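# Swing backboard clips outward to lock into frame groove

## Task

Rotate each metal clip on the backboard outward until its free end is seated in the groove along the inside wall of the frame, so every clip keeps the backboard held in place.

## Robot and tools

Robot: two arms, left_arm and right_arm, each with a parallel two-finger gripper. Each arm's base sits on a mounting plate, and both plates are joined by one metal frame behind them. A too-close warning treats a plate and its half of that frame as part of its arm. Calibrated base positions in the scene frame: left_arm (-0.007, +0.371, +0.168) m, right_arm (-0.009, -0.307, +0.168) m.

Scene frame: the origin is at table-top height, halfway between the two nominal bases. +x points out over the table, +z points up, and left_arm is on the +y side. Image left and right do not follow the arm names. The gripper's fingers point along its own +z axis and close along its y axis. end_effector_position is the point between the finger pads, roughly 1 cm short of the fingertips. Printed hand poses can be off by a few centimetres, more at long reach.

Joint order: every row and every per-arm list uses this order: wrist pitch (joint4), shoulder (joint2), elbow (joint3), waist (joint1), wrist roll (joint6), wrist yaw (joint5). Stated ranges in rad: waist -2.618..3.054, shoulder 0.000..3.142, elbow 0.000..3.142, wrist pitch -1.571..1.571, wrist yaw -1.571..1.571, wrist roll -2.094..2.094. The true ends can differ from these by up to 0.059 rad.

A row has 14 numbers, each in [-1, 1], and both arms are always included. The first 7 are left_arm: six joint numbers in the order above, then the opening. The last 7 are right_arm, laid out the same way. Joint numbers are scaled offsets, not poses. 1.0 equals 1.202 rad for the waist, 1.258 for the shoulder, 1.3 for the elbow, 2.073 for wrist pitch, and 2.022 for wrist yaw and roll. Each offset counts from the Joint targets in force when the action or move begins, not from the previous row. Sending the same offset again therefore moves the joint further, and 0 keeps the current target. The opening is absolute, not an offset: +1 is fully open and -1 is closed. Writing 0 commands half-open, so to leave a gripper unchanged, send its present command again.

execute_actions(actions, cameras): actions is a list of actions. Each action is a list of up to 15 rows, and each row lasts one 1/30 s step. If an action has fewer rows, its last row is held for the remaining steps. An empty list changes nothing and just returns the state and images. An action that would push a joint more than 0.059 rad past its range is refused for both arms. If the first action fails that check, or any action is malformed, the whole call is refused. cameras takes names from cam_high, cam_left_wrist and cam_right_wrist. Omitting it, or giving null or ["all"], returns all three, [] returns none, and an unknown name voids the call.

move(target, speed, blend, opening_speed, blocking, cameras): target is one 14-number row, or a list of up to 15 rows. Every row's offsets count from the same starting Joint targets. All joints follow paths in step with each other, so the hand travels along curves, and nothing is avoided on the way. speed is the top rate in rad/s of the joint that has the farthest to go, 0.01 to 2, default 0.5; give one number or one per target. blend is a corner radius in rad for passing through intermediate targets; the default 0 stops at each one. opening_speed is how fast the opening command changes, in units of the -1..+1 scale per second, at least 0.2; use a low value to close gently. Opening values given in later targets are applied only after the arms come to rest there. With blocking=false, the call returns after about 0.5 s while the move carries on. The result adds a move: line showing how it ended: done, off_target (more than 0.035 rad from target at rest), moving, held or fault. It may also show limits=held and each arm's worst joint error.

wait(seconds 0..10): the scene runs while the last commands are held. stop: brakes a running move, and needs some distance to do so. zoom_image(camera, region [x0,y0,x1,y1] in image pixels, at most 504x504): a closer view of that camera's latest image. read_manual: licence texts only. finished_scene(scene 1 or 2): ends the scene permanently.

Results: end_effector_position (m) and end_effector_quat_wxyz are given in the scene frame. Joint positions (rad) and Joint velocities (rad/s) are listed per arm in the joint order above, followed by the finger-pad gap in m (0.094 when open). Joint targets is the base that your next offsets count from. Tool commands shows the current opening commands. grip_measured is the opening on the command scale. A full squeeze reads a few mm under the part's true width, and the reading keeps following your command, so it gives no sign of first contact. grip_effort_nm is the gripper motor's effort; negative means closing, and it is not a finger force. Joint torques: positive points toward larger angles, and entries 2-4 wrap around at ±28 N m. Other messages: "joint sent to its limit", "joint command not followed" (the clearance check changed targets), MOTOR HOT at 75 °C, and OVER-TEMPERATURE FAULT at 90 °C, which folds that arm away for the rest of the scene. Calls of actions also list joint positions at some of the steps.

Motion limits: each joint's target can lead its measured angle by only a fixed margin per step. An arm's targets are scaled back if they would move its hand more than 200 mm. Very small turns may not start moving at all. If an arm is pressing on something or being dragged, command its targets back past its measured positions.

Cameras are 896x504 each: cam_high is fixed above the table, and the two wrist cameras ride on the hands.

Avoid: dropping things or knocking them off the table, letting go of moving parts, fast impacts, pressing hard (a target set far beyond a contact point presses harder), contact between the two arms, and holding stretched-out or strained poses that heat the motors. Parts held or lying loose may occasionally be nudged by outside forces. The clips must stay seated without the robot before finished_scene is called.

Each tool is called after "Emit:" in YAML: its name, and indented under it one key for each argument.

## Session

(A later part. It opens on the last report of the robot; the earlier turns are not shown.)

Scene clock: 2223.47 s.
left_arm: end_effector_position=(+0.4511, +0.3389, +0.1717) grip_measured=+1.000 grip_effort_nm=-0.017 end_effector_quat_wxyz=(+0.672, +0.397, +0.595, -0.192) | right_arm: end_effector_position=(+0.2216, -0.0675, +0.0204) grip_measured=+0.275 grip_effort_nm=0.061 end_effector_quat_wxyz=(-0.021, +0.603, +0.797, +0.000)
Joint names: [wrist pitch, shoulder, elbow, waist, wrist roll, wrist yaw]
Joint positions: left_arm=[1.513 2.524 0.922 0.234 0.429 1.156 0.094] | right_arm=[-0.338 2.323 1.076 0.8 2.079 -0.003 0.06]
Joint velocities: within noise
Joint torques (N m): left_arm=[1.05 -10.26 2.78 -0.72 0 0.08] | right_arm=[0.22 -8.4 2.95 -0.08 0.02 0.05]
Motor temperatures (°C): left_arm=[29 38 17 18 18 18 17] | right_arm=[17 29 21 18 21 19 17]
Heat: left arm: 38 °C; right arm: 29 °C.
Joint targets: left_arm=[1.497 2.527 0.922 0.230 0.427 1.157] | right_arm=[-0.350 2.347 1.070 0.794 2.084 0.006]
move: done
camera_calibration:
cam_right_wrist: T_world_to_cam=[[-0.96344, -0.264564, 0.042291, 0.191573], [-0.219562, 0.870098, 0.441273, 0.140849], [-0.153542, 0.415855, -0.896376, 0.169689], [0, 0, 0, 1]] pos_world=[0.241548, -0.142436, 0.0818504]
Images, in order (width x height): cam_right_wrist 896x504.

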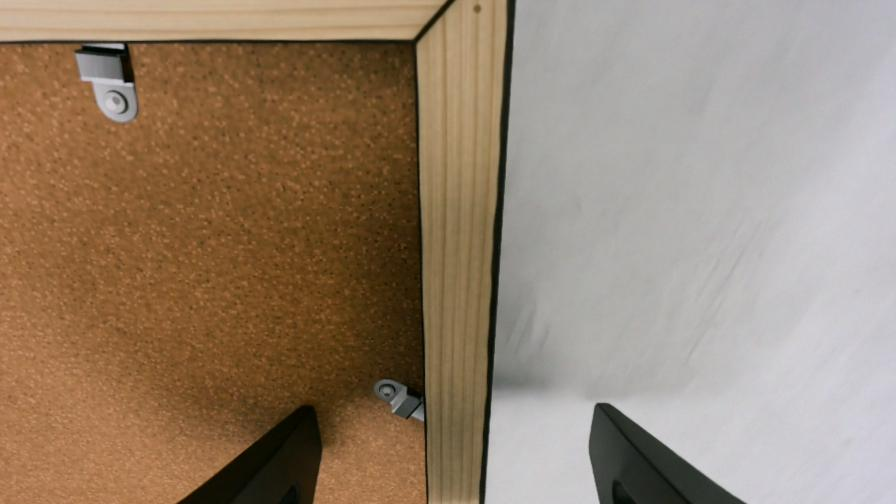

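Emit:
move:
  target:
    - [0,0,0,0,0,0,1,0,-0.055,0,-0.006,0,0,0.277]
    - [0,0,0,0,0,0,1,0,0,0,-0.006,0,0,0.277]
    - [0,0,0,0,0,0,1,0,0,0,-0.006,0,0,-0.35]
    - [0,0,0,0,0,0,1,0,0,0,-0.006,0,0,-0.69]
  speed: [0.3,0.15,0.3,0.3]
  opening_speed: 0.3
  cameras: ["cam_right_wrist"]

Emit:
zoom_image:
  camera: "cam_right_wrist"
  region: [300, 300, 600, 500]

Scene clock: 2233.03 s.
left_arm: end_effector_position=(+0.4511, +0.3389, +0.1717) grip_measured=+1.000 grip_effort_nm=-0.022 end_effector_quat_wxyz=(+0.672, +0.397, +0.595, -0.192) | right_arm: end_effector_position=(+0.2234, -0.0693, +0.0198) grip_measured=-0.691 grip_effort_nm=-0.007 end_effector_quat_wxyz=(-0.020, +0.606, +0.795, +0.000)
Joint names: [wrist pitch, shoulder, elbow, waist, wrist roll, wrist yaw]
Joint positions: left_arm=[1.513 2.524 0.922 0.234 0.429 1.156 0.094] | right_arm=[-0.336 2.325 1.076 0.793 2.079 -0.001 0.015]
Joint velocities: within noise
Joint torques (N m): left_arm=[1.06 -10.19 2.74 -0.75 0 0.08] | right_arm=[0.22 -8.5 2.93 -0.16 0.02 0.03]
Motor temperatures (°C): left_arm=[29 38 17 18 18 18 17] | right_arm=[17 29 21 18 21 19 17]
Heat: left arm: 38 °C; right arm: 29 °C.
Joint targets: left_arm=[1.497 2.527 0.922 0.230 0.427 1.157] | right_arm=[-0.351 2.347 1.070 0.787 2.084 0.005]
move: done
camera_calibration:
cam_right_wrist: T_world_to_cam=[[-0.965374, -0.257528, 0.04162, 0.193722], [-0.213752, 0.872338, 0.439701, 0.141912], [-0.149542, 0.41558, -0.897179, 0.169274], [0, 0, 0, 1]] pos_world=[0.242662, -0.144253, 0.0814072]
Images, in order (width x height): cam_right_wrist 896x504.

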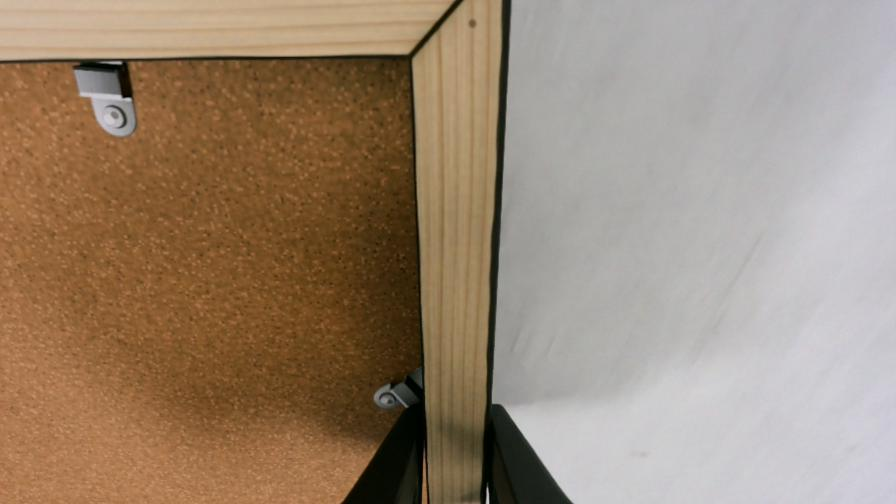

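Scaled by 1.680.

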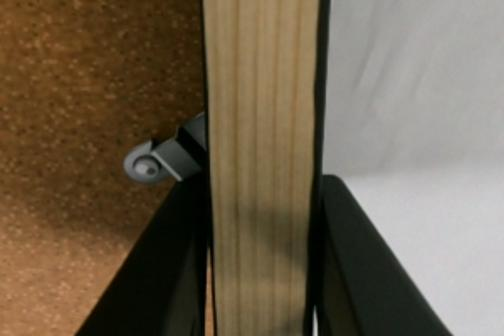

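Emit:
move:
  target:
    - [0,0,0,0,0,0,1,0,0,0,0,0,0,0.277]
    - [0,0,0,0,0,0,1,0,-0.14,0,0,0,0,0.277]
  speed: [0.3,0.3]
  cameras: ["cam_right_wrist"]

Emit:
zoom_image:
  camera: "cam_right_wrist"
  region: [400, 140, 600, 260]

Scene clock: 2259.20 s.
left_arm: end_effector_position=(+0.4511, +0.3389, +0.1717) grip_measured=+1.000 grip_effort_nm=-0.027 end_effector_quat_wxyz=(+0.672, +0.397, +0.595, -0.192) | right_arm: end_effector_position=(+0.2451, -0.0504, +0.0620) grip_measured=+0.275 grip_effort_nm=0.066 end_effector_quat_wxyz=(-0.015, +0.607, +0.792, +0.058)
Joint names: [wrist pitch, shoulder, elbow, waist, wrist roll, wrist yaw]
Joint positions: left_arm=[1.513 2.524 0.922 0.234 0.429 1.156 0.094] | right_arm=[-0.348 2.196 1.076 0.791 2.079 -0.006 0.06]
Joint velocities: within noise
Joint torques (N m): left_arm=[1.03 -10.32 2.84 -0.68 0.03 0.08] | right_arm=[0.55 -12.82 3.49 0.09 0.01 0.07]
Motor temperatures (°C): left_arm=[29 38 17 18 18 18 17] | right_arm=[17 28 21 18 21 19 17]
Heat: left arm: 38 °C; right arm: 28 °C.
Joint targets: left_arm=[1.497 2.527 0.922 0.230 0.427 1.157] | right_arm=[-0.351 2.171 1.070 0.787 2.084 0.005]
move: done
camera_calibration:
cam_right_wrist: T_world_to_cam=[[-0.966534, -0.250093, -0.0571392, 0.224595], [-0.24505, 0.834155, 0.494102, 0.113899], [-0.0759084, 0.491568, -0.867524, 0.186425], [0, 0, 0, 1]] pos_world=[0.259141, -0.130481, 0.118283]
Images, in order (width x height): cam_right_wrist 896x504.

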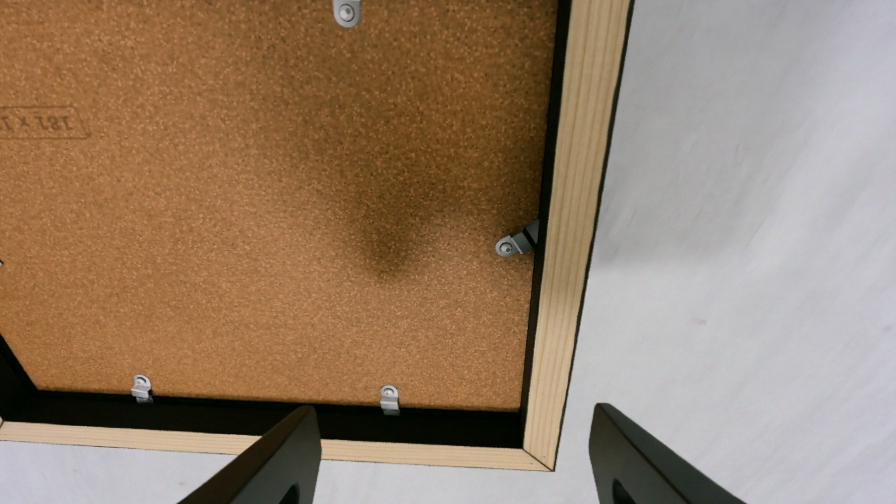

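Scaled by 2.520.

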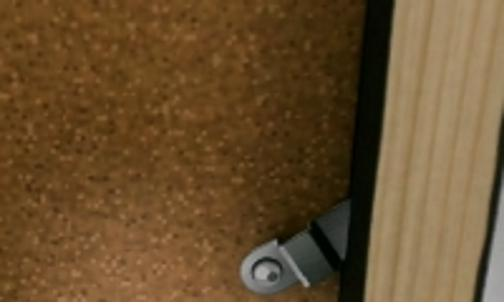

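Emit:
move:
  target:
    - [0,0,0,0,0,0,1,0.0198,0,-0.038,-0.0408,-0.0208,0,0.277]
    - [0,0,0,0,0,0,1,0.0198,0.09,-0.038,-0.0408,-0.0208,0,0.277]
  speed: [0.3,0.25]
  cameras: ["cam_right_wrist"]

Scene clock: 2282.80 s.
left_arm: end_effector_position=(+0.4511, +0.3389, +0.1717) grip_measured=+1.000 grip_effort_nm=-0.027 end_effector_quat_wxyz=(+0.672, +0.397, +0.595, -0.192) | right_arm: end_effector_position=(+0.2339, -0.0847, +0.0277) grip_measured=+0.275 grip_effort_nm=0.061 end_effector_quat_wxyz=(-0.020, +0.617, +0.787, +0.013)
Joint names: [wrist pitch, shoulder, elbow, waist, wrist roll, wrist yaw]
Joint positions: left_arm=[1.513 2.524 0.922 0.234 0.429 1.156 0.094] | right_arm=[-0.309 2.276 1.028 0.737 2.049 -0.004 0.06]
Joint velocities: within noise
Joint torques (N m): left_arm=[1.03 -10.24 2.96 -0.68 0 0.09] | right_arm=[0.41 -9.48 2.95 0.53 -0.09 0.05]
Motor temperatures (°C): left_arm=[29 39 17 18 18 18 17] | right_arm=[17 30 21 18 21 19 17]
Heat: left arm: 39 °C; right arm: 30 °C.
Joint targets: left_arm=[1.497 2.527 0.922 0.230 0.427 1.157] | right_arm=[-0.310 2.284 1.020 0.738 2.042 0.006]
move: done
camera_calibration:
cam_right_wrist: T_world_to_cam=[[-0.97259, -0.231643, 0.0202803, 0.204054], [-0.197505, 0.868981, 0.453722, 0.149635], [-0.122725, 0.43728, -0.890912, 0.179718], [0, 0, 0, 1]] pos_world=[0.25007, -0.161349, 0.0880821]
Images, in order (width x height): cam_right_wrist 896x504.

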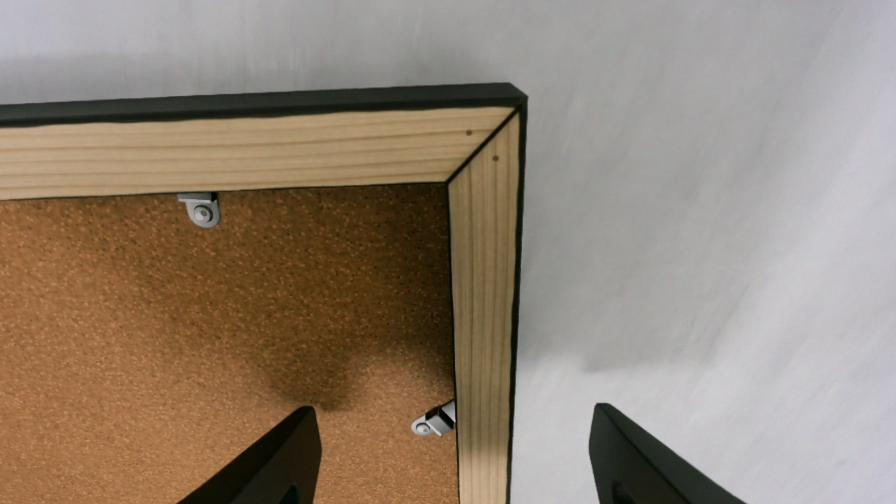

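Emit:
move:
  target: [0,0,0,0,0,0,1,0,0.032,0,0,0,0,0.277]
  speed: 0.12
  cameras: ["cam_right_wrist"]

Scene clock: 2287.03 s.
left_arm: end_effector_position=(+0.4511, +0.3389, +0.1717) grip_measured=+1.000 grip_effort_nm=-0.027 end_effector_quat_wxyz=(+0.672, +0.397, +0.595, -0.192) | right_arm: end_effector_position=(+0.2292, -0.0884, +0.0202) grip_measured=+0.275 grip_effort_nm=0.056 end_effector_quat_wxyz=(-0.022, +0.616, +0.787, +0.002)
Joint names: [wrist pitch, shoulder, elbow, waist, wrist roll, wrist yaw]
Joint positions: left_arm=[1.513 2.524 0.922 0.234 0.429 1.156 0.094] | right_arm=[-0.307 2.3 1.028 0.737 2.048 -0.004 0.06]
Joint velocities: within noise
Joint torques (N m): left_arm=[1.08 -10.37 2.86 -0.77 0.02 0.09] | right_arm=[0.35 -8.1 2.77 0.53 -0.09 0.06]
Motor temperatures (°C): left_arm=[29 39 17 18 18 18 17] | right_arm=[17 30 21 18 21 19 17]
Heat: left arm: 39 °C; right arm: 30 °C.
Joint targets: left_arm=[1.497 2.527 0.922 0.230 0.427 1.157] | right_arm=[-0.309 2.325 1.020 0.738 2.042 0.006]
move: done
camera_calibration:
cam_right_wrist: T_world_to_cam=[[-0.971518, -0.233546, 0.0400999, 0.197993], [-0.19205, 0.875152, 0.4441, 0.154816], [-0.138811, 0.423751, -0.895079, 0.176666], [0, 0, 0, 1]] pos_world=[0.24661, -0.164109, 0.0814366]
Images, in order (width x height): cam_right_wrist 896x504.

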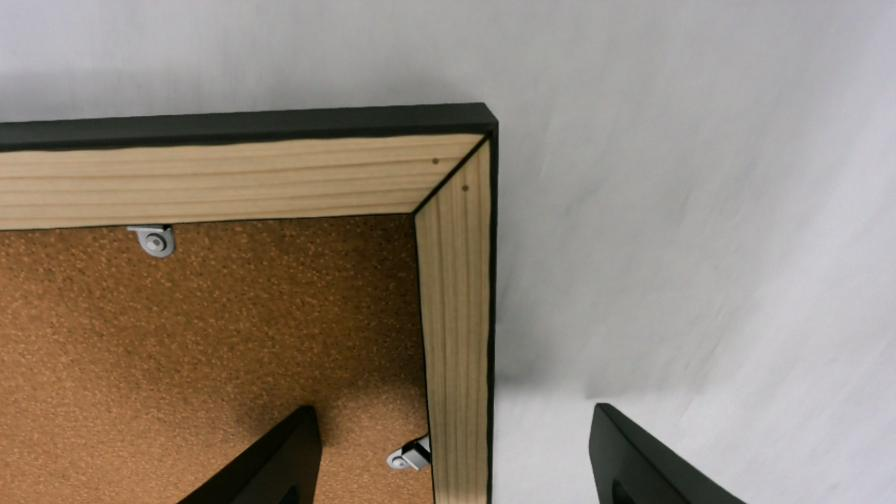

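Emit:
move:
  target:
    - [0,0,0,0,0,0,1,0,0.0,0,0,0,0,-0.35]
    - [0,0,0,0,0,0,1,0,0.0,0,0,0,0,-0.58]
  speed: 0.12
  opening_speed: 0.4
  cameras: ["cam_right_wrist"]

Emit:
zoom_image:
  camera: "cam_right_wrist"
  region: [300, 300, 600, 500]

Scene clock: 2293.67 s.
left_arm: end_effector_position=(+0.4511, +0.3389, +0.1717) grip_measured=+1.000 grip_effort_nm=-0.027 end_effector_quat_wxyz=(+0.672, +0.397, +0.595, -0.192) | right_arm: end_effector_position=(+0.2309, -0.0873, +0.0196) grip_measured=-0.578 grip_effort_nm=-0.164 end_effector_quat_wxyz=(-0.020, +0.616, +0.788, +0.006)
Joint names: [wrist pitch, shoulder, elbow, waist, wrist roll, wrist yaw]
Joint positions: left_arm=[1.513 2.524 0.922 0.234 0.429 1.156 0.094] | right_arm=[-0.298 2.302 1.028 0.737 2.047 -0.002 0.02]
Joint velocities: within noise
Joint torques (N m): left_arm=[1.03 -10.28 2.8 -0.59 0.01 0.11] | right_arm=[0.26 -8.27 2.78 0.55 -0.09 0.04]
Motor temperatures (°C): left_arm=[29 39 17 18 18 18 17] | right_arm=[17 29 21 18 21 19 17]
Heat: left arm: 39 °C; right arm: 29 °C.
Joint targets: left_arm=[1.497 2.527 0.922 0.230 0.427 1.157] | right_arm=[-0.309 2.325 1.020 0.738 2.042 0.006]
move: done
camera_calibration:
cam_right_wrist: T_world_to_cam=[[-0.971767, -0.233747, 0.0321183, 0.200091], [-0.195349, 0.873424, 0.44606, 0.155056], [-0.132318, 0.427192, -0.894426, 0.174706], [0, 0, 0, 1]] pos_world=[0.247848, -0.163292, 0.0806706]
Images, in order (width x height): cam_right_wrist 896x504.

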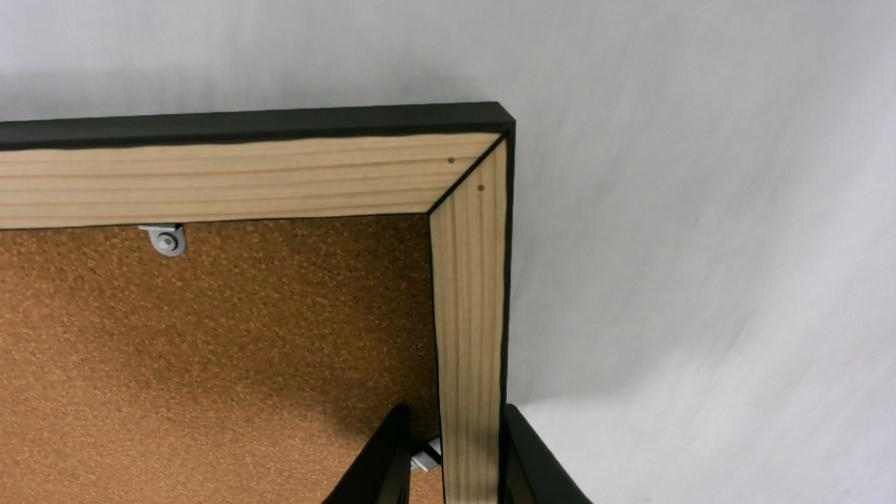

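Scaled by 1.680.

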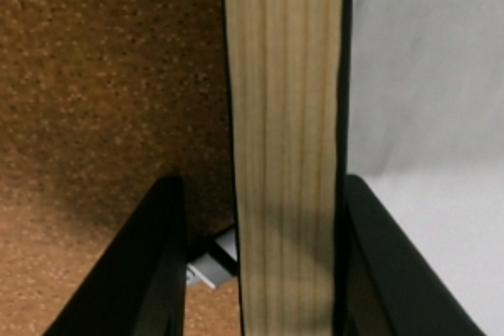

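Emit:
move:
  target:
    - [0,0,0,0,0,0,1,0,0.0,0,0,0,0,-0.68]
  speed: 0.12
  opening_speed: 0.25
  cameras: ["cam_right_wrist"]

Emit:
zoom_image:
  camera: "cam_right_wrist"
  region: [300, 300, 600, 500]

Scene clock: 2297.60 s.
left_arm: end_effector_position=(+0.4511, +0.3389, +0.1717) grip_measured=+1.000 grip_effort_nm=-0.022 end_effector_quat_wxyz=(+0.672, +0.397, +0.595, -0.192) | right_arm: end_effector_position=(+0.2295, -0.0885, +0.0196) grip_measured=-0.677 grip_effort_nm=-0.193 end_effector_quat_wxyz=(-0.021, +0.616, +0.788, +0.002)
Joint names: [wrist pitch, shoulder, elbow, waist, wrist roll, wrist yaw]
Joint positions: left_arm=[1.513 2.524 0.922 0.234 0.429 1.156 0.094] | right_arm=[-0.305 2.302 1.028 0.737 2.047 -0.003 0.015]
Joint velocities: within noise
Joint torques (N m): left_arm=[1.05 -10.28 2.69 -0.79 -0.02 0.1] | right_arm=[0.32 -8.25 2.84 0.57 -0.08 0.04]
Motor temperatures (°C): left_arm=[29 39 17 18 18 18 17] | right_arm=[17 29 21 18 21 19 17]
Heat: left arm: 39 °C; right arm: 29 °C.
Joint targets: left_arm=[1.497 2.527 0.922 0.230 0.427 1.157] | right_arm=[-0.310 2.325 1.020 0.738 2.042 0.006]
move: done
camera_calibration:
cam_right_wrist: T_world_to_cam=[[-0.97132, -0.234609, 0.0386749, 0.198157], [-0.193745, 0.875206, 0.443257, 0.155619], [-0.137841, 0.423051, -0.89556, 0.175933], [0, 0, 0, 1]] pos_world=[0.246875, -0.164138, 0.0809161]
Images, in order (width x height): cam_right_wrist 896x504.

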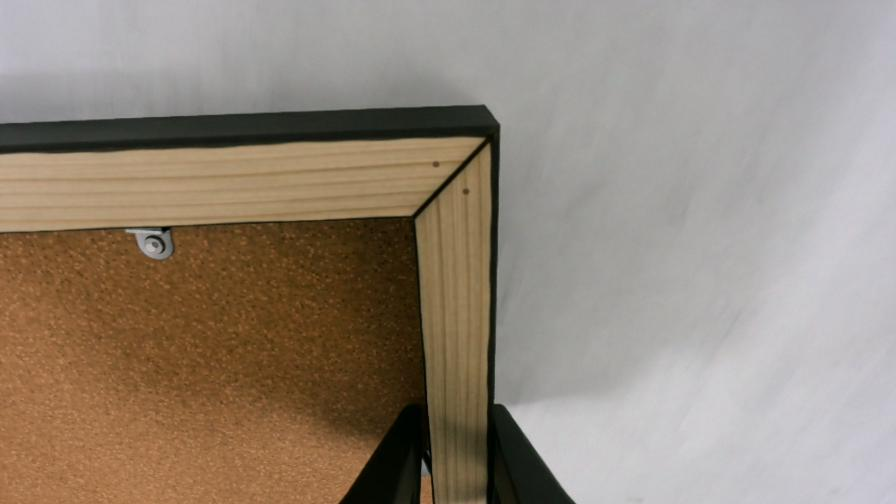

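Scaled by 1.680.

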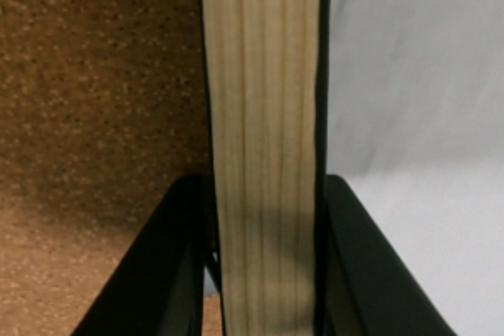

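Emit:
move:
  target:
    - [0,0,0,0,0,0,1,0,0,0,0,0,0,0.277]
    - [0,0,0,0,0,0,1,0,-0.14,0,0,0,0,0.277]
  speed: [0.3,0.3]
  cameras: ["cam_right_wrist"]

Emit:
zoom_image:
  camera: "cam_right_wrist"
  region: [400, 240, 600, 360]

Scene clock: 2301.97 s.
left_arm: end_effector_position=(+0.4511, +0.3389, +0.1717) grip_measured=+1.000 grip_effort_nm=-0.037 end_effector_quat_wxyz=(+0.672, +0.397, +0.595, -0.192) | right_arm: end_effector_position=(+0.2542, -0.0690, +0.0610) grip_measured=+0.275 grip_effort_nm=0.076 end_effector_quat_wxyz=(-0.009, +0.615, +0.786, +0.065)
Joint names: [wrist pitch, shoulder, elbow, waist, wrist roll, wrist yaw]
Joint positions: left_arm=[1.513 2.524 0.922 0.234 0.429 1.156 0.094] | right_arm=[-0.307 2.173 1.028 0.737 2.047 -0.003 0.06]
Joint velocities: within noise
Joint torques (N m): left_arm=[1.03 -10.28 2.69 -0.66 -0.01 0.11] | right_arm=[0.57 -12.59 3.51 0.51 -0.08 0.04]
Motor temperatures (°C): left_arm=[29 39 17 18 18 18 17] | right_arm=[17 29 21 18 21 19 17]
Heat: left arm: 39 °C; right arm: 29 °C.
Joint targets: left_arm=[1.497 2.527 0.922 0.230 0.427 1.157] | right_arm=[-0.309 2.148 1.020 0.738 2.042 0.006]
move: done
camera_calibration:
cam_right_wrist: T_world_to_cam=[[-0.970824, -0.228248, -0.0735041, 0.232248], [-0.234226, 0.83698, 0.494573, 0.129546], [-0.0513637, 0.49736, -0.866023, 0.1895], [0, 0, 0, 1]] pos_world=[0.265549, -0.149667, 0.117112]
Images, in order (width x height): cam_right_wrist 896x504.

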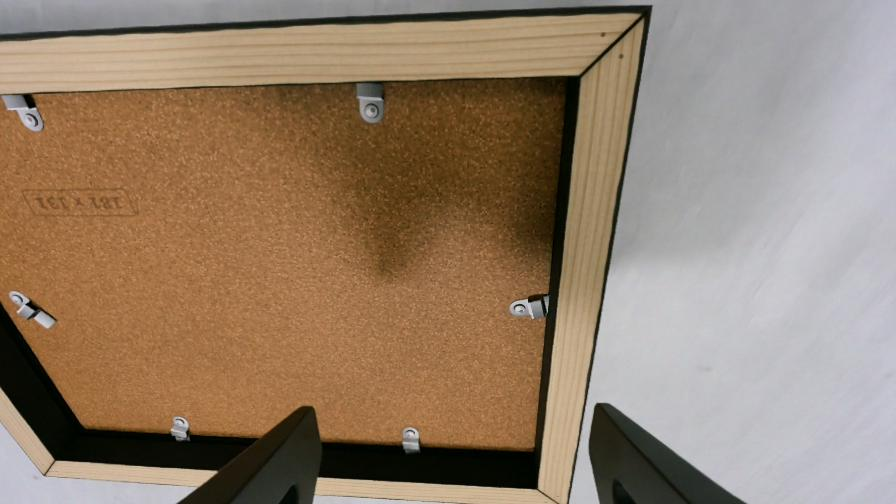

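Scaled by 2.520.

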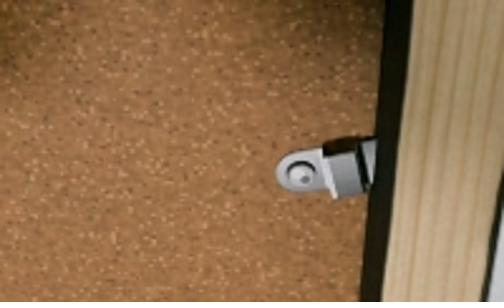

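Emit:
move:
  target:
    - [0,0,0,0,0,0,1,-0.431,0,0.713,-0.064,-0.688,0,0.277]
    - [0,0,0,0,0,0,1,-0.431,0.1335,0.713,-0.064,-0.688,0,0.277]
  speed: [0.8,0.4]
  blend: 0.05
  cameras: ["cam_right_wrist"]

Emit:
zoom_image:
  camera: "cam_right_wrist"
  region: [200, 100, 500, 300]

Emit:
zoom_image:
  camera: "cam_right_wrist"
  region: [200, 280, 500, 480]

Scene clock: 2313.73 s.
left_arm: end_effector_position=(+0.4511, +0.3389, +0.1717) grip_measured=+1.000 grip_effort_nm=-0.032 end_effector_quat_wxyz=(+0.672, +0.397, +0.595, -0.192) | right_arm: end_effector_position=(+0.3444, -0.0383, +0.1937) grip_measured=+0.275 grip_effort_nm=0.066 end_effector_quat_wxyz=(-0.019, +0.004, +1.000, +0.012)
Joint names: [wrist pitch, shoulder, elbow, waist, wrist roll, wrist yaw]
Joint positions: left_arm=[1.513 2.524 0.922 0.234 0.429 1.156 0.094] | right_arm=[-1.195 2.32 1.926 0.667 0.659 -0.003 0.06]
Joint velocities: within noise
Joint torques (N m): left_arm=[1.04 -10.22 2.67 -0.64 0.01 0.08] | right_arm=[0.24 -13.6 6.89 0.05 -0.11 0.03]
Motor temperatures (°C): left_arm=[29 39 17 18 18 18 17] | right_arm=[17 29 22 18 21 19 17]
Heat: left arm: 39 °C; right arm: 29 °C.
Joint targets: left_arm=[1.497 2.527 0.922 0.230 0.427 1.157] | right_arm=[-1.203 2.316 1.947 0.661 0.651 0.006]
move: done
camera_calibration:
cam_right_wrist: T_world_to_cam=[[-0.0167947, -0.999834, -0.0071288, -0.0343717], [-0.894583, 0.0118415, 0.446744, 0.26448], [-0.446586, 0.0138803, -0.894633, 0.416914], [0, 0, 0, 1]] pos_world=[0.42221, -0.0432847, 0.254585]
Images, in order (width x height): cam_right_wrist 896x504.

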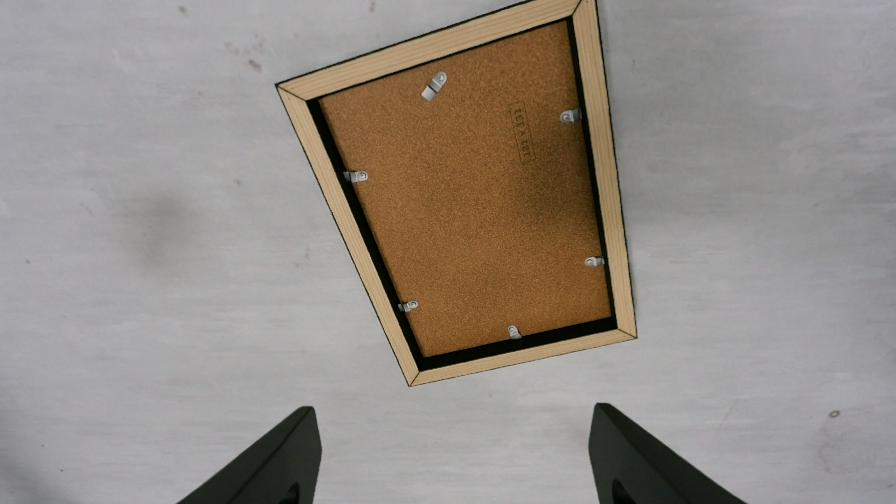

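Scaled by 1.680.

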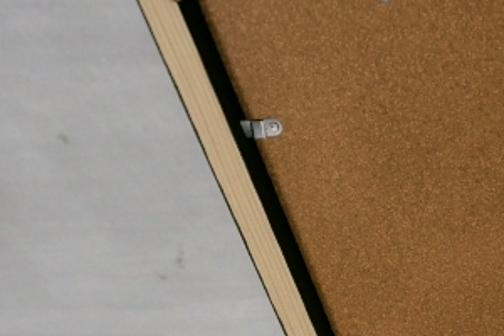

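Scaled by 1.680.

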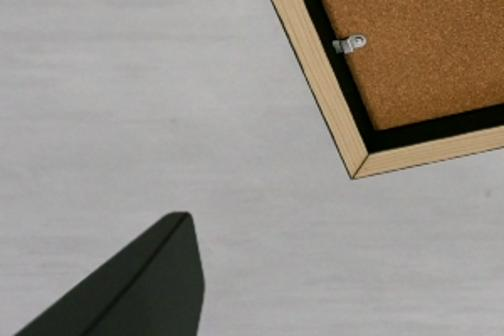

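Emit:
zoom_image:
  camera: "cam_right_wrist"
  region: [500, 60, 650, 160]

Emit:
zoom_image:
  camera: "cam_right_wrist"
  region: [500, 220, 650, 350]

Emit:
zoom_image:
  camera: "cam_right_wrist"
  region: [400, 40, 500, 120]

Scaled by 3.360.

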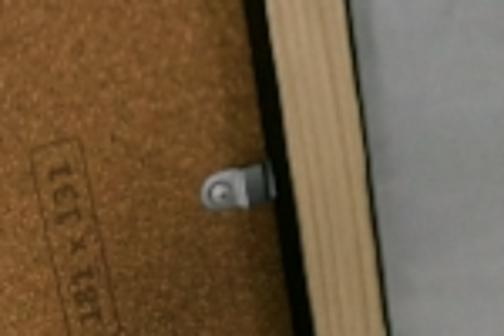

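Scaled by 3.360.

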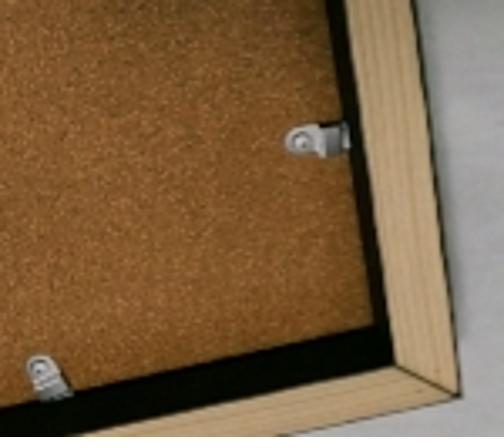

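Scaled by 5.040.

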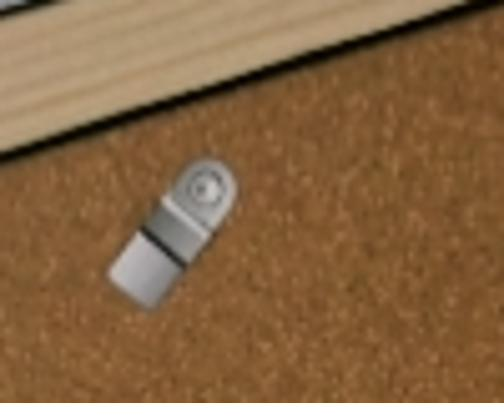

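Emit:
move:
  target:
    - [0,0,0,0,0,0,1,0.1568,0,0.128,-0.0416,0.32,0,-0.68]
    - [0,0,0,0,0,0,1,0.1568,0.2,0.1008,-0.0416,0.32,0,-0.68]
    - [0,0,0,0,0,0,1,0.1568,0.305,0.1008,-0.0416,0.32,0,-0.68]
  speed: [0.6,0.4,0.25]
  cameras: ["cam_right_wrist"]

Emit:
zoom_image:
  camera: "cam_right_wrist"
  region: [350, 200, 600, 400]

Scene clock: 2355.73 s.
left_arm: end_effector_position=(+0.4511, +0.3389, +0.1717) grip_measured=+1.000 grip_effort_nm=-0.017 end_effector_quat_wxyz=(+0.672, +0.397, +0.595, -0.192) | right_arm: end_effector_position=(+0.4109, -0.0138, +0.0618) grip_measured=-0.678 grip_effort_nm=-0.154 end_effector_quat_wxyz=(+0.006, +0.340, +0.939, +0.044)
Joint names: [wrist pitch, shoulder, elbow, waist, wrist roll, wrist yaw]
Joint positions: left_arm=[1.513 2.524 0.922 0.234 0.429 1.156 0.094] | right_arm=[-0.88 2.693 2.082 0.616 1.293 -0.003 0.015]
Joint velocities: within noise
Joint torques (N m): left_arm=[1.06 -10.32 2.78 -0.64 0 0.12] | right_arm=[0.54 -14.65 5.08 0.23 0.03 0.04]
Motor temperatures (°C): left_arm=[29 39 17 18 18 18 17] | right_arm=[17 34 23 18 21 19 17]
Heat: left arm: 39 °C; right arm: 34 °C.
Joint targets: left_arm=[1.497 2.527 0.922 0.230 0.427 1.157] | right_arm=[-0.878 2.700 2.078 0.611 1.298 0.006]
move: done
camera_calibration:
cam_right_wrist: T_world_to_cam=[[-0.645406, -0.76049, -0.0714551, 0.255848], [-0.708438, 0.560992, 0.428258, 0.314838], [-0.2856, 0.327021, -0.900827, 0.266833], [0, 0, 0, 1]] pos_world=[0.464376, -0.0693112, 0.123821]
Images, in order (width x height): cam_right_wrist 896x504.

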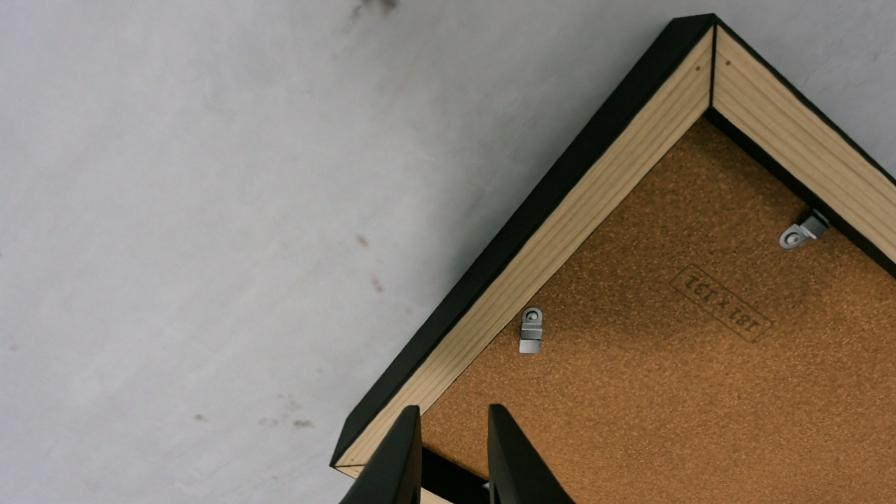

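Scaled by 2.016.

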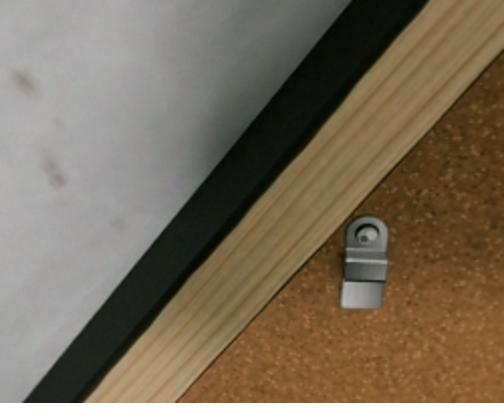

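Emit:
move:
  target: [0,0,0,0,0,0,1,-0.006,0.0413,0,0.004,0,0,-0.68]
  speed: 0.2
  cameras: ["cam_right_wrist"]

Scene clock: 2364.37 s.
left_arm: end_effector_position=(+0.4511, +0.3389, +0.1717) grip_measured=+1.000 grip_effort_nm=-0.032 end_effector_quat_wxyz=(+0.672, +0.397, +0.595, -0.192) | right_arm: end_effector_position=(+0.4009, -0.0196, +0.0389) grip_measured=-0.678 grip_effort_nm=-0.154 end_effector_quat_wxyz=(-0.008, +0.340, +0.940, +0.025)
Joint names: [wrist pitch, shoulder, elbow, waist, wrist roll, wrist yaw]
Joint positions: left_arm=[1.513 2.524 0.922 0.234 0.429 1.156 0.094] | right_arm=[-0.881 2.74 2.082 0.616 1.293 -0.003 0.015]
Joint velocities: within noise
Joint torques (N m): left_arm=[1.03 -10.3 2.91 -0.64 -0.01 0.14] | right_arm=[0.32 -14.2 4.96 0.61 0.03 0.04]
Motor temperatures (°C): left_arm=[29 39 17 18 18 18 17] | right_arm=[17 34 23 18 21 19 17]
Heat: left arm: 39 °C; right arm: 34 °C.
Joint targets: left_arm=[1.497 2.527 0.922 0.230 0.427 1.157] | right_arm=[-0.890 2.752 2.078 0.615 1.298 0.006]
move: done
camera_calibration:
cam_right_wrist: T_world_to_cam=[[-0.645857, -0.763055, -0.0248399, 0.241728], [-0.692159, 0.5715, 0.440798, 0.313937], [-0.322157, 0.301886, -0.897262, 0.259299], [0, 0, 0, 1]] pos_world=[0.456951, -0.073242, 0.100281]
Images, in order (width x height): cam_right_wrist 896x504.

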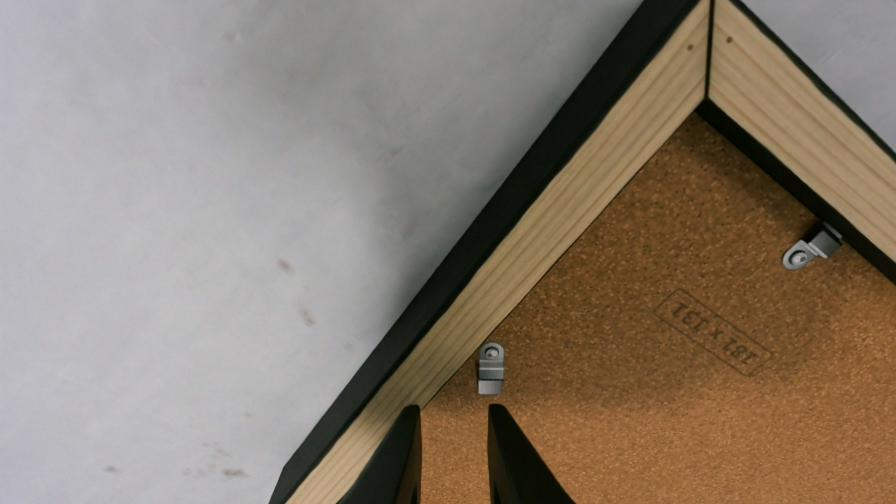

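Emit:
move:
  target:
    - [0,0,0,0,0,0,1,0,-0.08,0,0,0,0,0.277]
    - [0,0,0,0,0,0,1,-0.0538,-0.08,0.1977,-0.0125,0.3066,0,0.277]
    - [0,0,0,0,0,0,1,-0.0538,0.054,0.1692,-0.0125,0.3066,0,0.277]
  speed: [0.4,0.5,0.3]
  cameras: ["cam_right_wrist"]

Scene clock: 2403.87 s.
left_arm: end_effector_position=(+0.4511, +0.3389, +0.1717) grip_measured=+1.000 grip_effort_nm=-0.027 end_effector_quat_wxyz=(+0.672, +0.397, +0.595, -0.192) | right_arm: end_effector_position=(+0.4269, -0.0079, +0.0543) grip_measured=+0.275 grip_effort_nm=0.061 end_effector_quat_wxyz=(-0.010, +0.613, +0.789, +0.037)
Joint names: [wrist pitch, shoulder, elbow, waist, wrist roll, wrist yaw]
Joint positions: left_arm=[1.513 2.524 0.922 0.234 0.429 1.156 0.094] | right_arm=[-0.993 2.819 2.305 0.608 1.911 -0.003 0.06]
Joint velocities: within noise
Joint torques (N m): left_arm=[1.05 -10.35 2.76 -0.62 0 0.06] | right_arm=[0.39 -15.8 4.97 0.08 0.04 0.04]
Motor temperatures (°C): left_arm=[29 39 17 18 18 18 17] | right_arm=[17 34 23 18 21 19 17]
Heat: left arm: 39 °C; right arm: 34 °C.
Joint targets: left_arm=[1.497 2.527 0.922 0.230 0.427 1.157] | right_arm=[-1.002 2.820 2.298 0.601 1.918 0.006]
move: done
camera_calibration:
cam_right_wrist: T_world_to_cam=[[-0.970743, -0.238303, -0.0294905, 0.410914], [-0.224215, 0.855624, 0.466513, 0.119603], [-0.0859385, 0.459477, -0.884023, 0.177623], [0, 0, 0, 1]] pos_world=[0.440973, -0.0860269, 0.113344]
Images, in order (width x height): cam_right_wrist 896x504.

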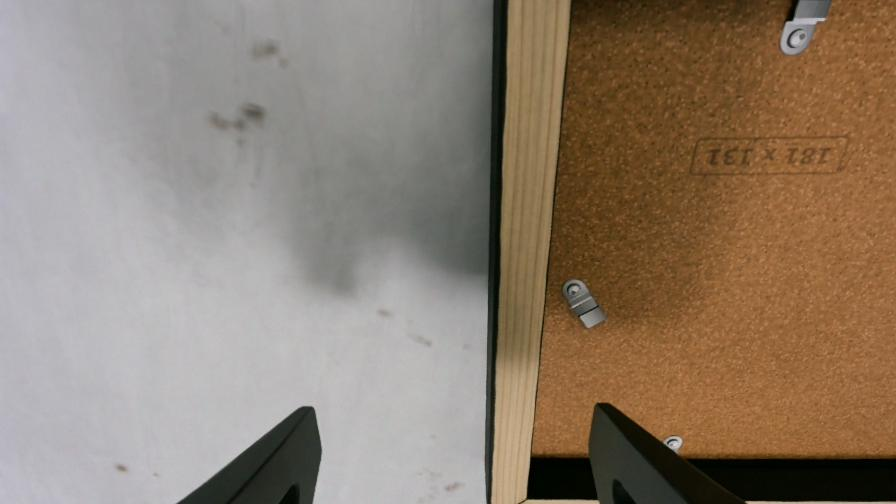

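Emit:
move:
  target: [0,0,0,0,0,0,1,0,0.032,0,0,0,0,0.277]
  speed: 0.15
  cameras: ["cam_right_wrist"]

Scene clock: 2407.50 s.
left_arm: end_effector_position=(+0.4511, +0.3389, +0.1717) grip_measured=+1.000 grip_effort_nm=-0.022 end_effector_quat_wxyz=(+0.672, +0.397, +0.595, -0.192) | right_arm: end_effector_position=(+0.4211, -0.0111, +0.0404) grip_measured=+0.275 grip_effort_nm=0.066 end_effector_quat_wxyz=(-0.014, +0.613, +0.789, +0.024)
Joint names: [wrist pitch, shoulder, elbow, waist, wrist roll, wrist yaw]
Joint positions: left_arm=[1.513 2.524 0.922 0.234 0.429 1.156 0.094] | right_arm=[-0.993 2.846 2.305 0.608 1.911 -0.003 0.06]
Joint velocities: within noise
Joint torques (N m): left_arm=[1 -10.19 2.86 -0.79 -0.01 0.12] | right_arm=[0.33 -14.67 4.94 0.09 0.04 0.04]
Motor temperatures (°C): left_arm=[29 39 17 18 18 18 17] | right_arm=[17 34 23 18 21 19 17]
Heat: left arm: 39 °C; right arm: 34 °C.
Joint targets: left_arm=[1.497 2.527 0.922 0.230 0.427 1.157] | right_arm=[-1.002 2.860 2.298 0.601 1.918 0.006]
move: done
camera_calibration:
cam_right_wrist: T_world_to_cam=[[-0.970951, -0.239252, -0.00368832, 0.403169], [-0.214278, 0.862533, 0.45839, 0.123744], [-0.106489, 0.445864, -0.888744, 0.175026], [0, 0, 0, 1]] pos_world=[0.436611, -0.0883124, 0.100317]
Images, in order (width x height): cam_right_wrist 896x504.

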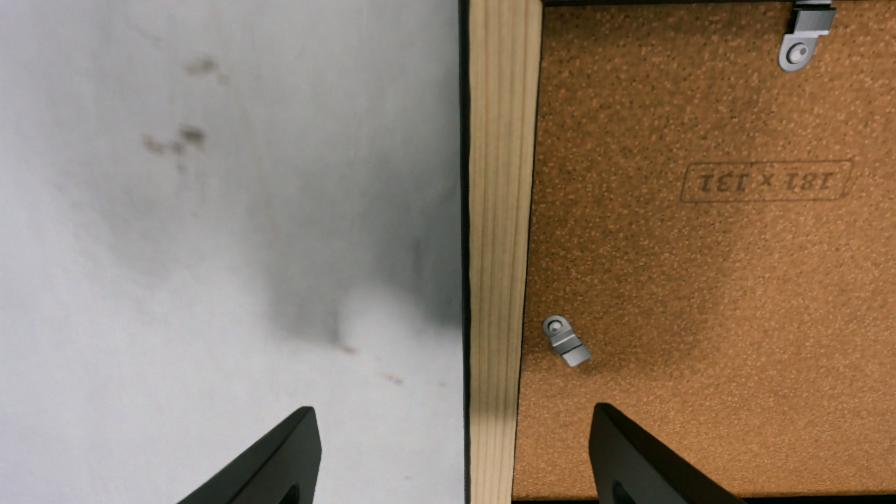

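Emit:
move:
  target:
    - [0,0,0,0,0,0,1,-0.0035,-0.03,0,-0.0075,0,0,0.277]
    - [0,0,0,0,0,0,1,-0.0035,0.025,0,-0.0075,0,0,0.277]
  speed: 0.15
  cameras: ["cam_right_wrist"]

Scene clock: 2416.17 s.
left_arm: end_effector_position=(+0.4511, +0.3389, +0.1717) grip_measured=+1.000 grip_effort_nm=-0.027 end_effector_quat_wxyz=(+0.672, +0.397, +0.595, -0.192) | right_arm: end_effector_position=(+0.4164, -0.0204, +0.0239) grip_measured=+0.275 grip_effort_nm=0.066 end_effector_quat_wxyz=(-0.020, +0.618, +0.786, +0.007)
Joint names: [wrist pitch, shoulder, elbow, waist, wrist roll, wrist yaw]
Joint positions: left_arm=[1.513 2.524 0.922 0.234 0.429 1.156 0.094] | right_arm=[-0.996 2.879 2.305 0.597 1.911 -0.003 0.06]
Joint velocities: within noise
Joint torques (N m): left_arm=[1 -10.51 2.81 -0.81 0 0.11] | right_arm=[0.22 -14.72 4.77 0.25 0.04 0.04]
Motor temperatures (°C): left_arm=[29 39 17 18 18 18 17] | right_arm=[17 33 22 18 21 19 17]
Heat: left arm: 39 °C; right arm: 33 °C.
Joint targets: left_arm=[1.497 2.527 0.922 0.230 0.427 1.157] | right_arm=[-1.009 2.891 2.298 0.592 1.918 0.006]
move: done
camera_calibration:
cam_right_wrist: T_world_to_cam=[[-0.972802, -0.229633, 0.0303962, 0.396398], [-0.192236, 0.873564, 0.447136, 0.129608], [-0.12923, 0.429131, -0.89395, 0.173179], [0, 0, 0, 1]] pos_world=[0.432913, -0.0965116, 0.0848119]
Images, in order (width x height): cam_right_wrist 896x504.

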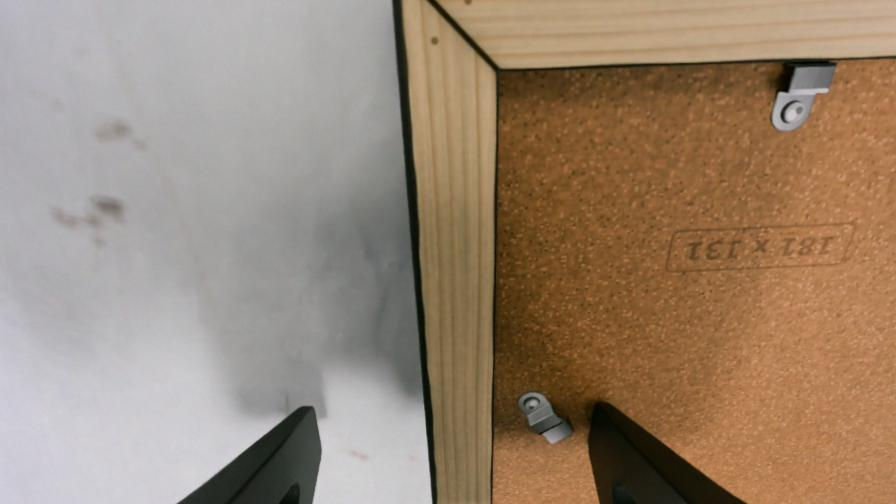

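Emit:
move:
  target:
    - [0,0,0,0,0,0,1,0,-0.06,0,0,0,0,0.277]
    - [0,0,0,0,0,0,1,0,-0.06,0,0.0166,0,0,0.277]
    - [0,0,0,0,0,0,1,0,0.008,0,0.0166,0,0,0.277]
  speed: [0.3,0.1,0.15]
  cameras: ["cam_right_wrist"]

Scene clock: 2421.30 s.
left_arm: end_effector_position=(+0.4511, +0.3389, +0.1717) grip_measured=+1.000 grip_effort_nm=-0.027 end_effector_quat_wxyz=(+0.672, +0.397, +0.595, -0.192) | right_arm: end_effector_position=(+0.4137, -0.0180, +0.0231) grip_measured=+0.275 grip_effort_nm=0.061 end_effector_quat_wxyz=(-0.021, +0.615, +0.788, +0.005)
Joint names: [wrist pitch, shoulder, elbow, waist, wrist roll, wrist yaw]
Joint positions: left_arm=[1.513 2.524 0.922 0.234 0.429 1.156 0.094] | right_arm=[-0.998 2.881 2.305 0.603 1.912 -0.003 0.06]
Joint velocities: within noise
Joint torques (N m): left_arm=[1.05 -10.35 2.85 -0.75 0 0.06] | right_arm=[0.23 -13.96 4.78 1.51 0.02 0.03]
Motor temperatures (°C): left_arm=[29 39 17 18 18 18 17] | right_arm=[17 33 22 18 21 19 17]
Heat: left arm: 39 °C; right arm: 33 °C.
Joint targets: left_arm=[1.497 2.527 0.922 0.230 0.427 1.157] | right_arm=[-1.009 2.902 2.298 0.612 1.918 0.005]
move: done
camera_calibration:
cam_right_wrist: T_world_to_cam=[[-0.971349, -0.235278, 0.0335381, 0.393632], [-0.196059, 0.873072, 0.446437, 0.128978], [-0.134318, 0.427071, -0.894186, 0.173177], [0, 0, 0, 1]] pos_world=[0.430902, -0.0939531, 0.0840705]
Images, in order (width x height): cam_right_wrist 896x504.

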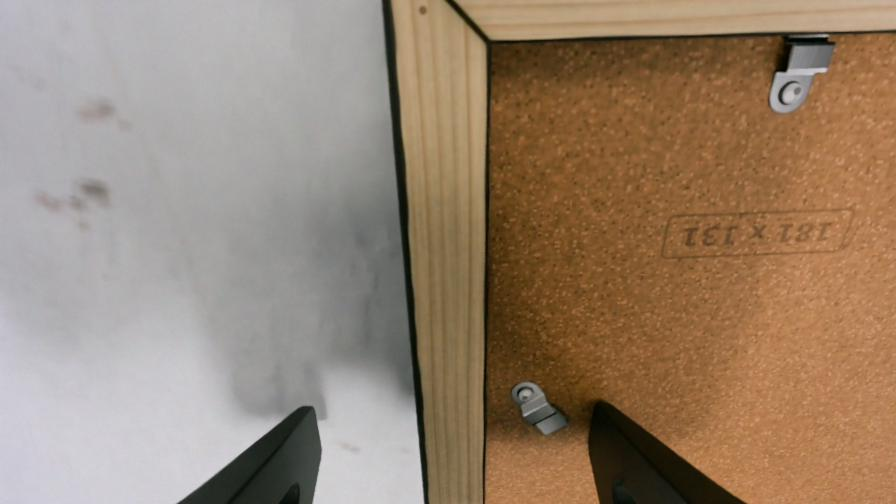

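Emit:
move:
  target:
    - [0,0,0,0,0,0,1,0,0.003,0,0,0,0,-0.35]
  opening_speed: 0.4
  cameras: ["cam_right_wrist"]

Emit:
zoom_image:
  camera: "cam_right_wrist"
  region: [350, 300, 650, 500]

Scene clock: 2427.17 s.
left_arm: end_effector_position=(+0.4511, +0.3389, +0.1717) grip_measured=+1.000 grip_effort_nm=-0.027 end_effector_quat_wxyz=(+0.672, +0.397, +0.595, -0.192) | right_arm: end_effector_position=(+0.4068, -0.0204, +0.0233) grip_measured=-0.348 grip_effort_nm=-0.168 end_effector_quat_wxyz=(-0.025, +0.614, +0.789, -0.008)
Joint names: [wrist pitch, shoulder, elbow, waist, wrist roll, wrist yaw]
Joint positions: left_arm=[1.513 2.524 0.922 0.234 0.429 1.156 0.094] | right_arm=[-1.026 2.881 2.305 0.606 1.912 -0.003 0.031]
Joint velocities: within noise
Joint torques (N m): left_arm=[1.04 -10.4 2.74 -0.75 0 0.11] | right_arm=[0.49 -13.57 4.72 1.14 0.03 0.04]
Motor temperatures (°C): left_arm=[29 39 17 18 18 18 17] | right_arm=[17 33 22 18 21 19 17]
Heat: left arm: 39 °C; right arm: 33 °C.
Joint targets: left_arm=[1.497 2.527 0.922 0.230 0.427 1.157] | right_arm=[-1.009 2.905 2.298 0.612 1.918 0.006]
move: done
camera_calibration:
cam_right_wrist: T_world_to_cam=[[-0.969235, -0.238612, 0.060394, 0.384771], [-0.189164, 0.879105, 0.437483, 0.127189], [-0.157482, 0.4126, -0.897196, 0.182668], [0, 0, 0, 1]] pos_world=[0.42576, -0.0953698, 0.085008]
Images, in order (width x height): cam_right_wrist 896x504.

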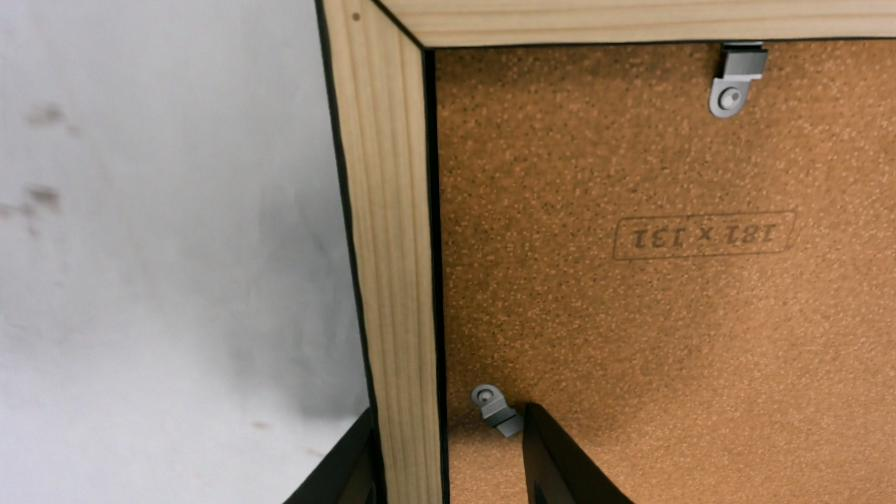

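Scaled by 1.680.

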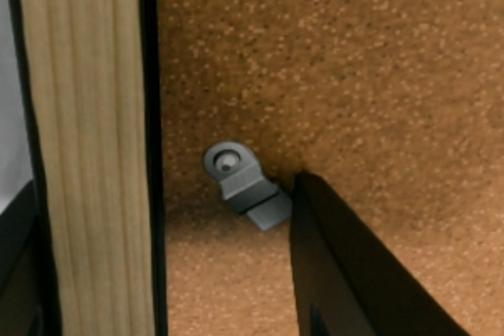

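Emit:
move:
  target:
    - [0,0,0,0,0,0,1,0,0.0,0,0,0,0,-0.5]
  opening_speed: 0.3
  cameras: ["cam_right_wrist"]

Emit:
zoom_image:
  camera: "cam_right_wrist"
  region: [350, 300, 650, 500]

Scene clock: 2432.13 s.
left_arm: end_effector_position=(+0.4511, +0.3389, +0.1717) grip_measured=+1.000 grip_effort_nm=-0.032 end_effector_quat_wxyz=(+0.672, +0.397, +0.595, -0.192) | right_arm: end_effector_position=(+0.4089, -0.0185, +0.0232) grip_measured=-0.497 grip_effort_nm=-0.227 end_effector_quat_wxyz=(-0.025, +0.616, +0.788, -0.002)
Joint names: [wrist pitch, shoulder, elbow, waist, wrist roll, wrist yaw]
Joint positions: left_arm=[1.513 2.524 0.922 0.234 0.429 1.156 0.094] | right_arm=[-1.015 2.881 2.305 0.606 1.917 -0.006 0.024]
Joint velocities: within noise
Joint torques (N m): left_arm=[1.05 -10.25 2.8 -0.69 0.01 0.11] | right_arm=[0.39 -13.63 4.79 1.14 -0.03 0.07]
Motor temperatures (°C): left_arm=[29 39 17 18 18 18 17] | right_arm=[17 33 22 18 21 19 17]
Heat: left arm: 39 °C; right arm: 33 °C.
Joint targets: left_arm=[1.497 2.527 0.922 0.230 0.427 1.157] | right_arm=[-1.009 2.905 2.298 0.612 1.918 0.006]
move: done
camera_calibration:
cam_right_wrist: T_world_to_cam=[[-0.970791, -0.234503, 0.0507259, 0.388216], [-0.188513, 0.876305, 0.443343, 0.125416], [-0.148416, 0.420831, -0.894915, 0.178525], [0, 0, 0, 1]] pos_world=[0.427015, -0.0939935, 0.0844697]
Images, in order (width x height): cam_right_wrist 896x504.

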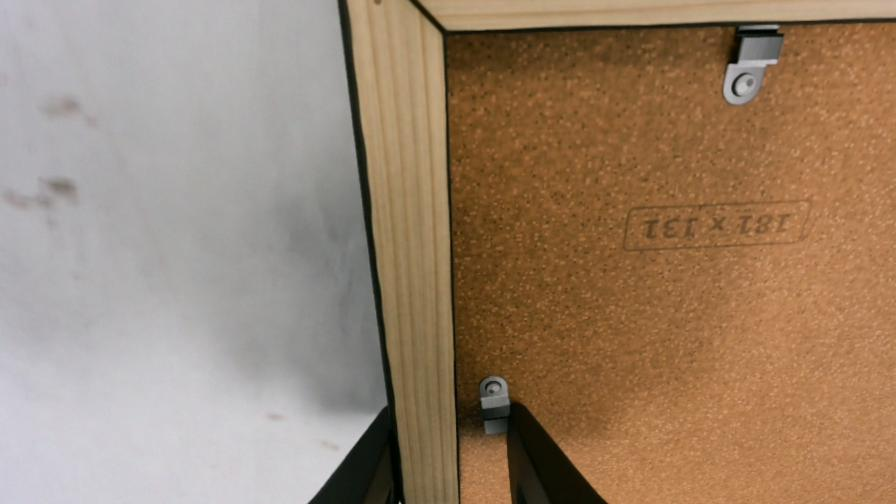

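Scaled by 1.680.

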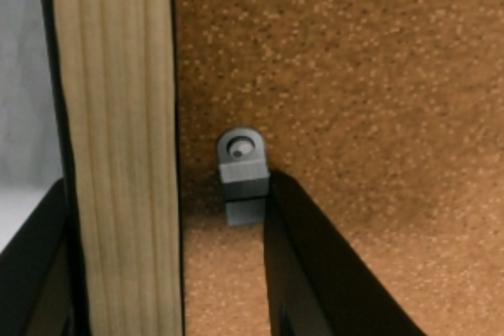

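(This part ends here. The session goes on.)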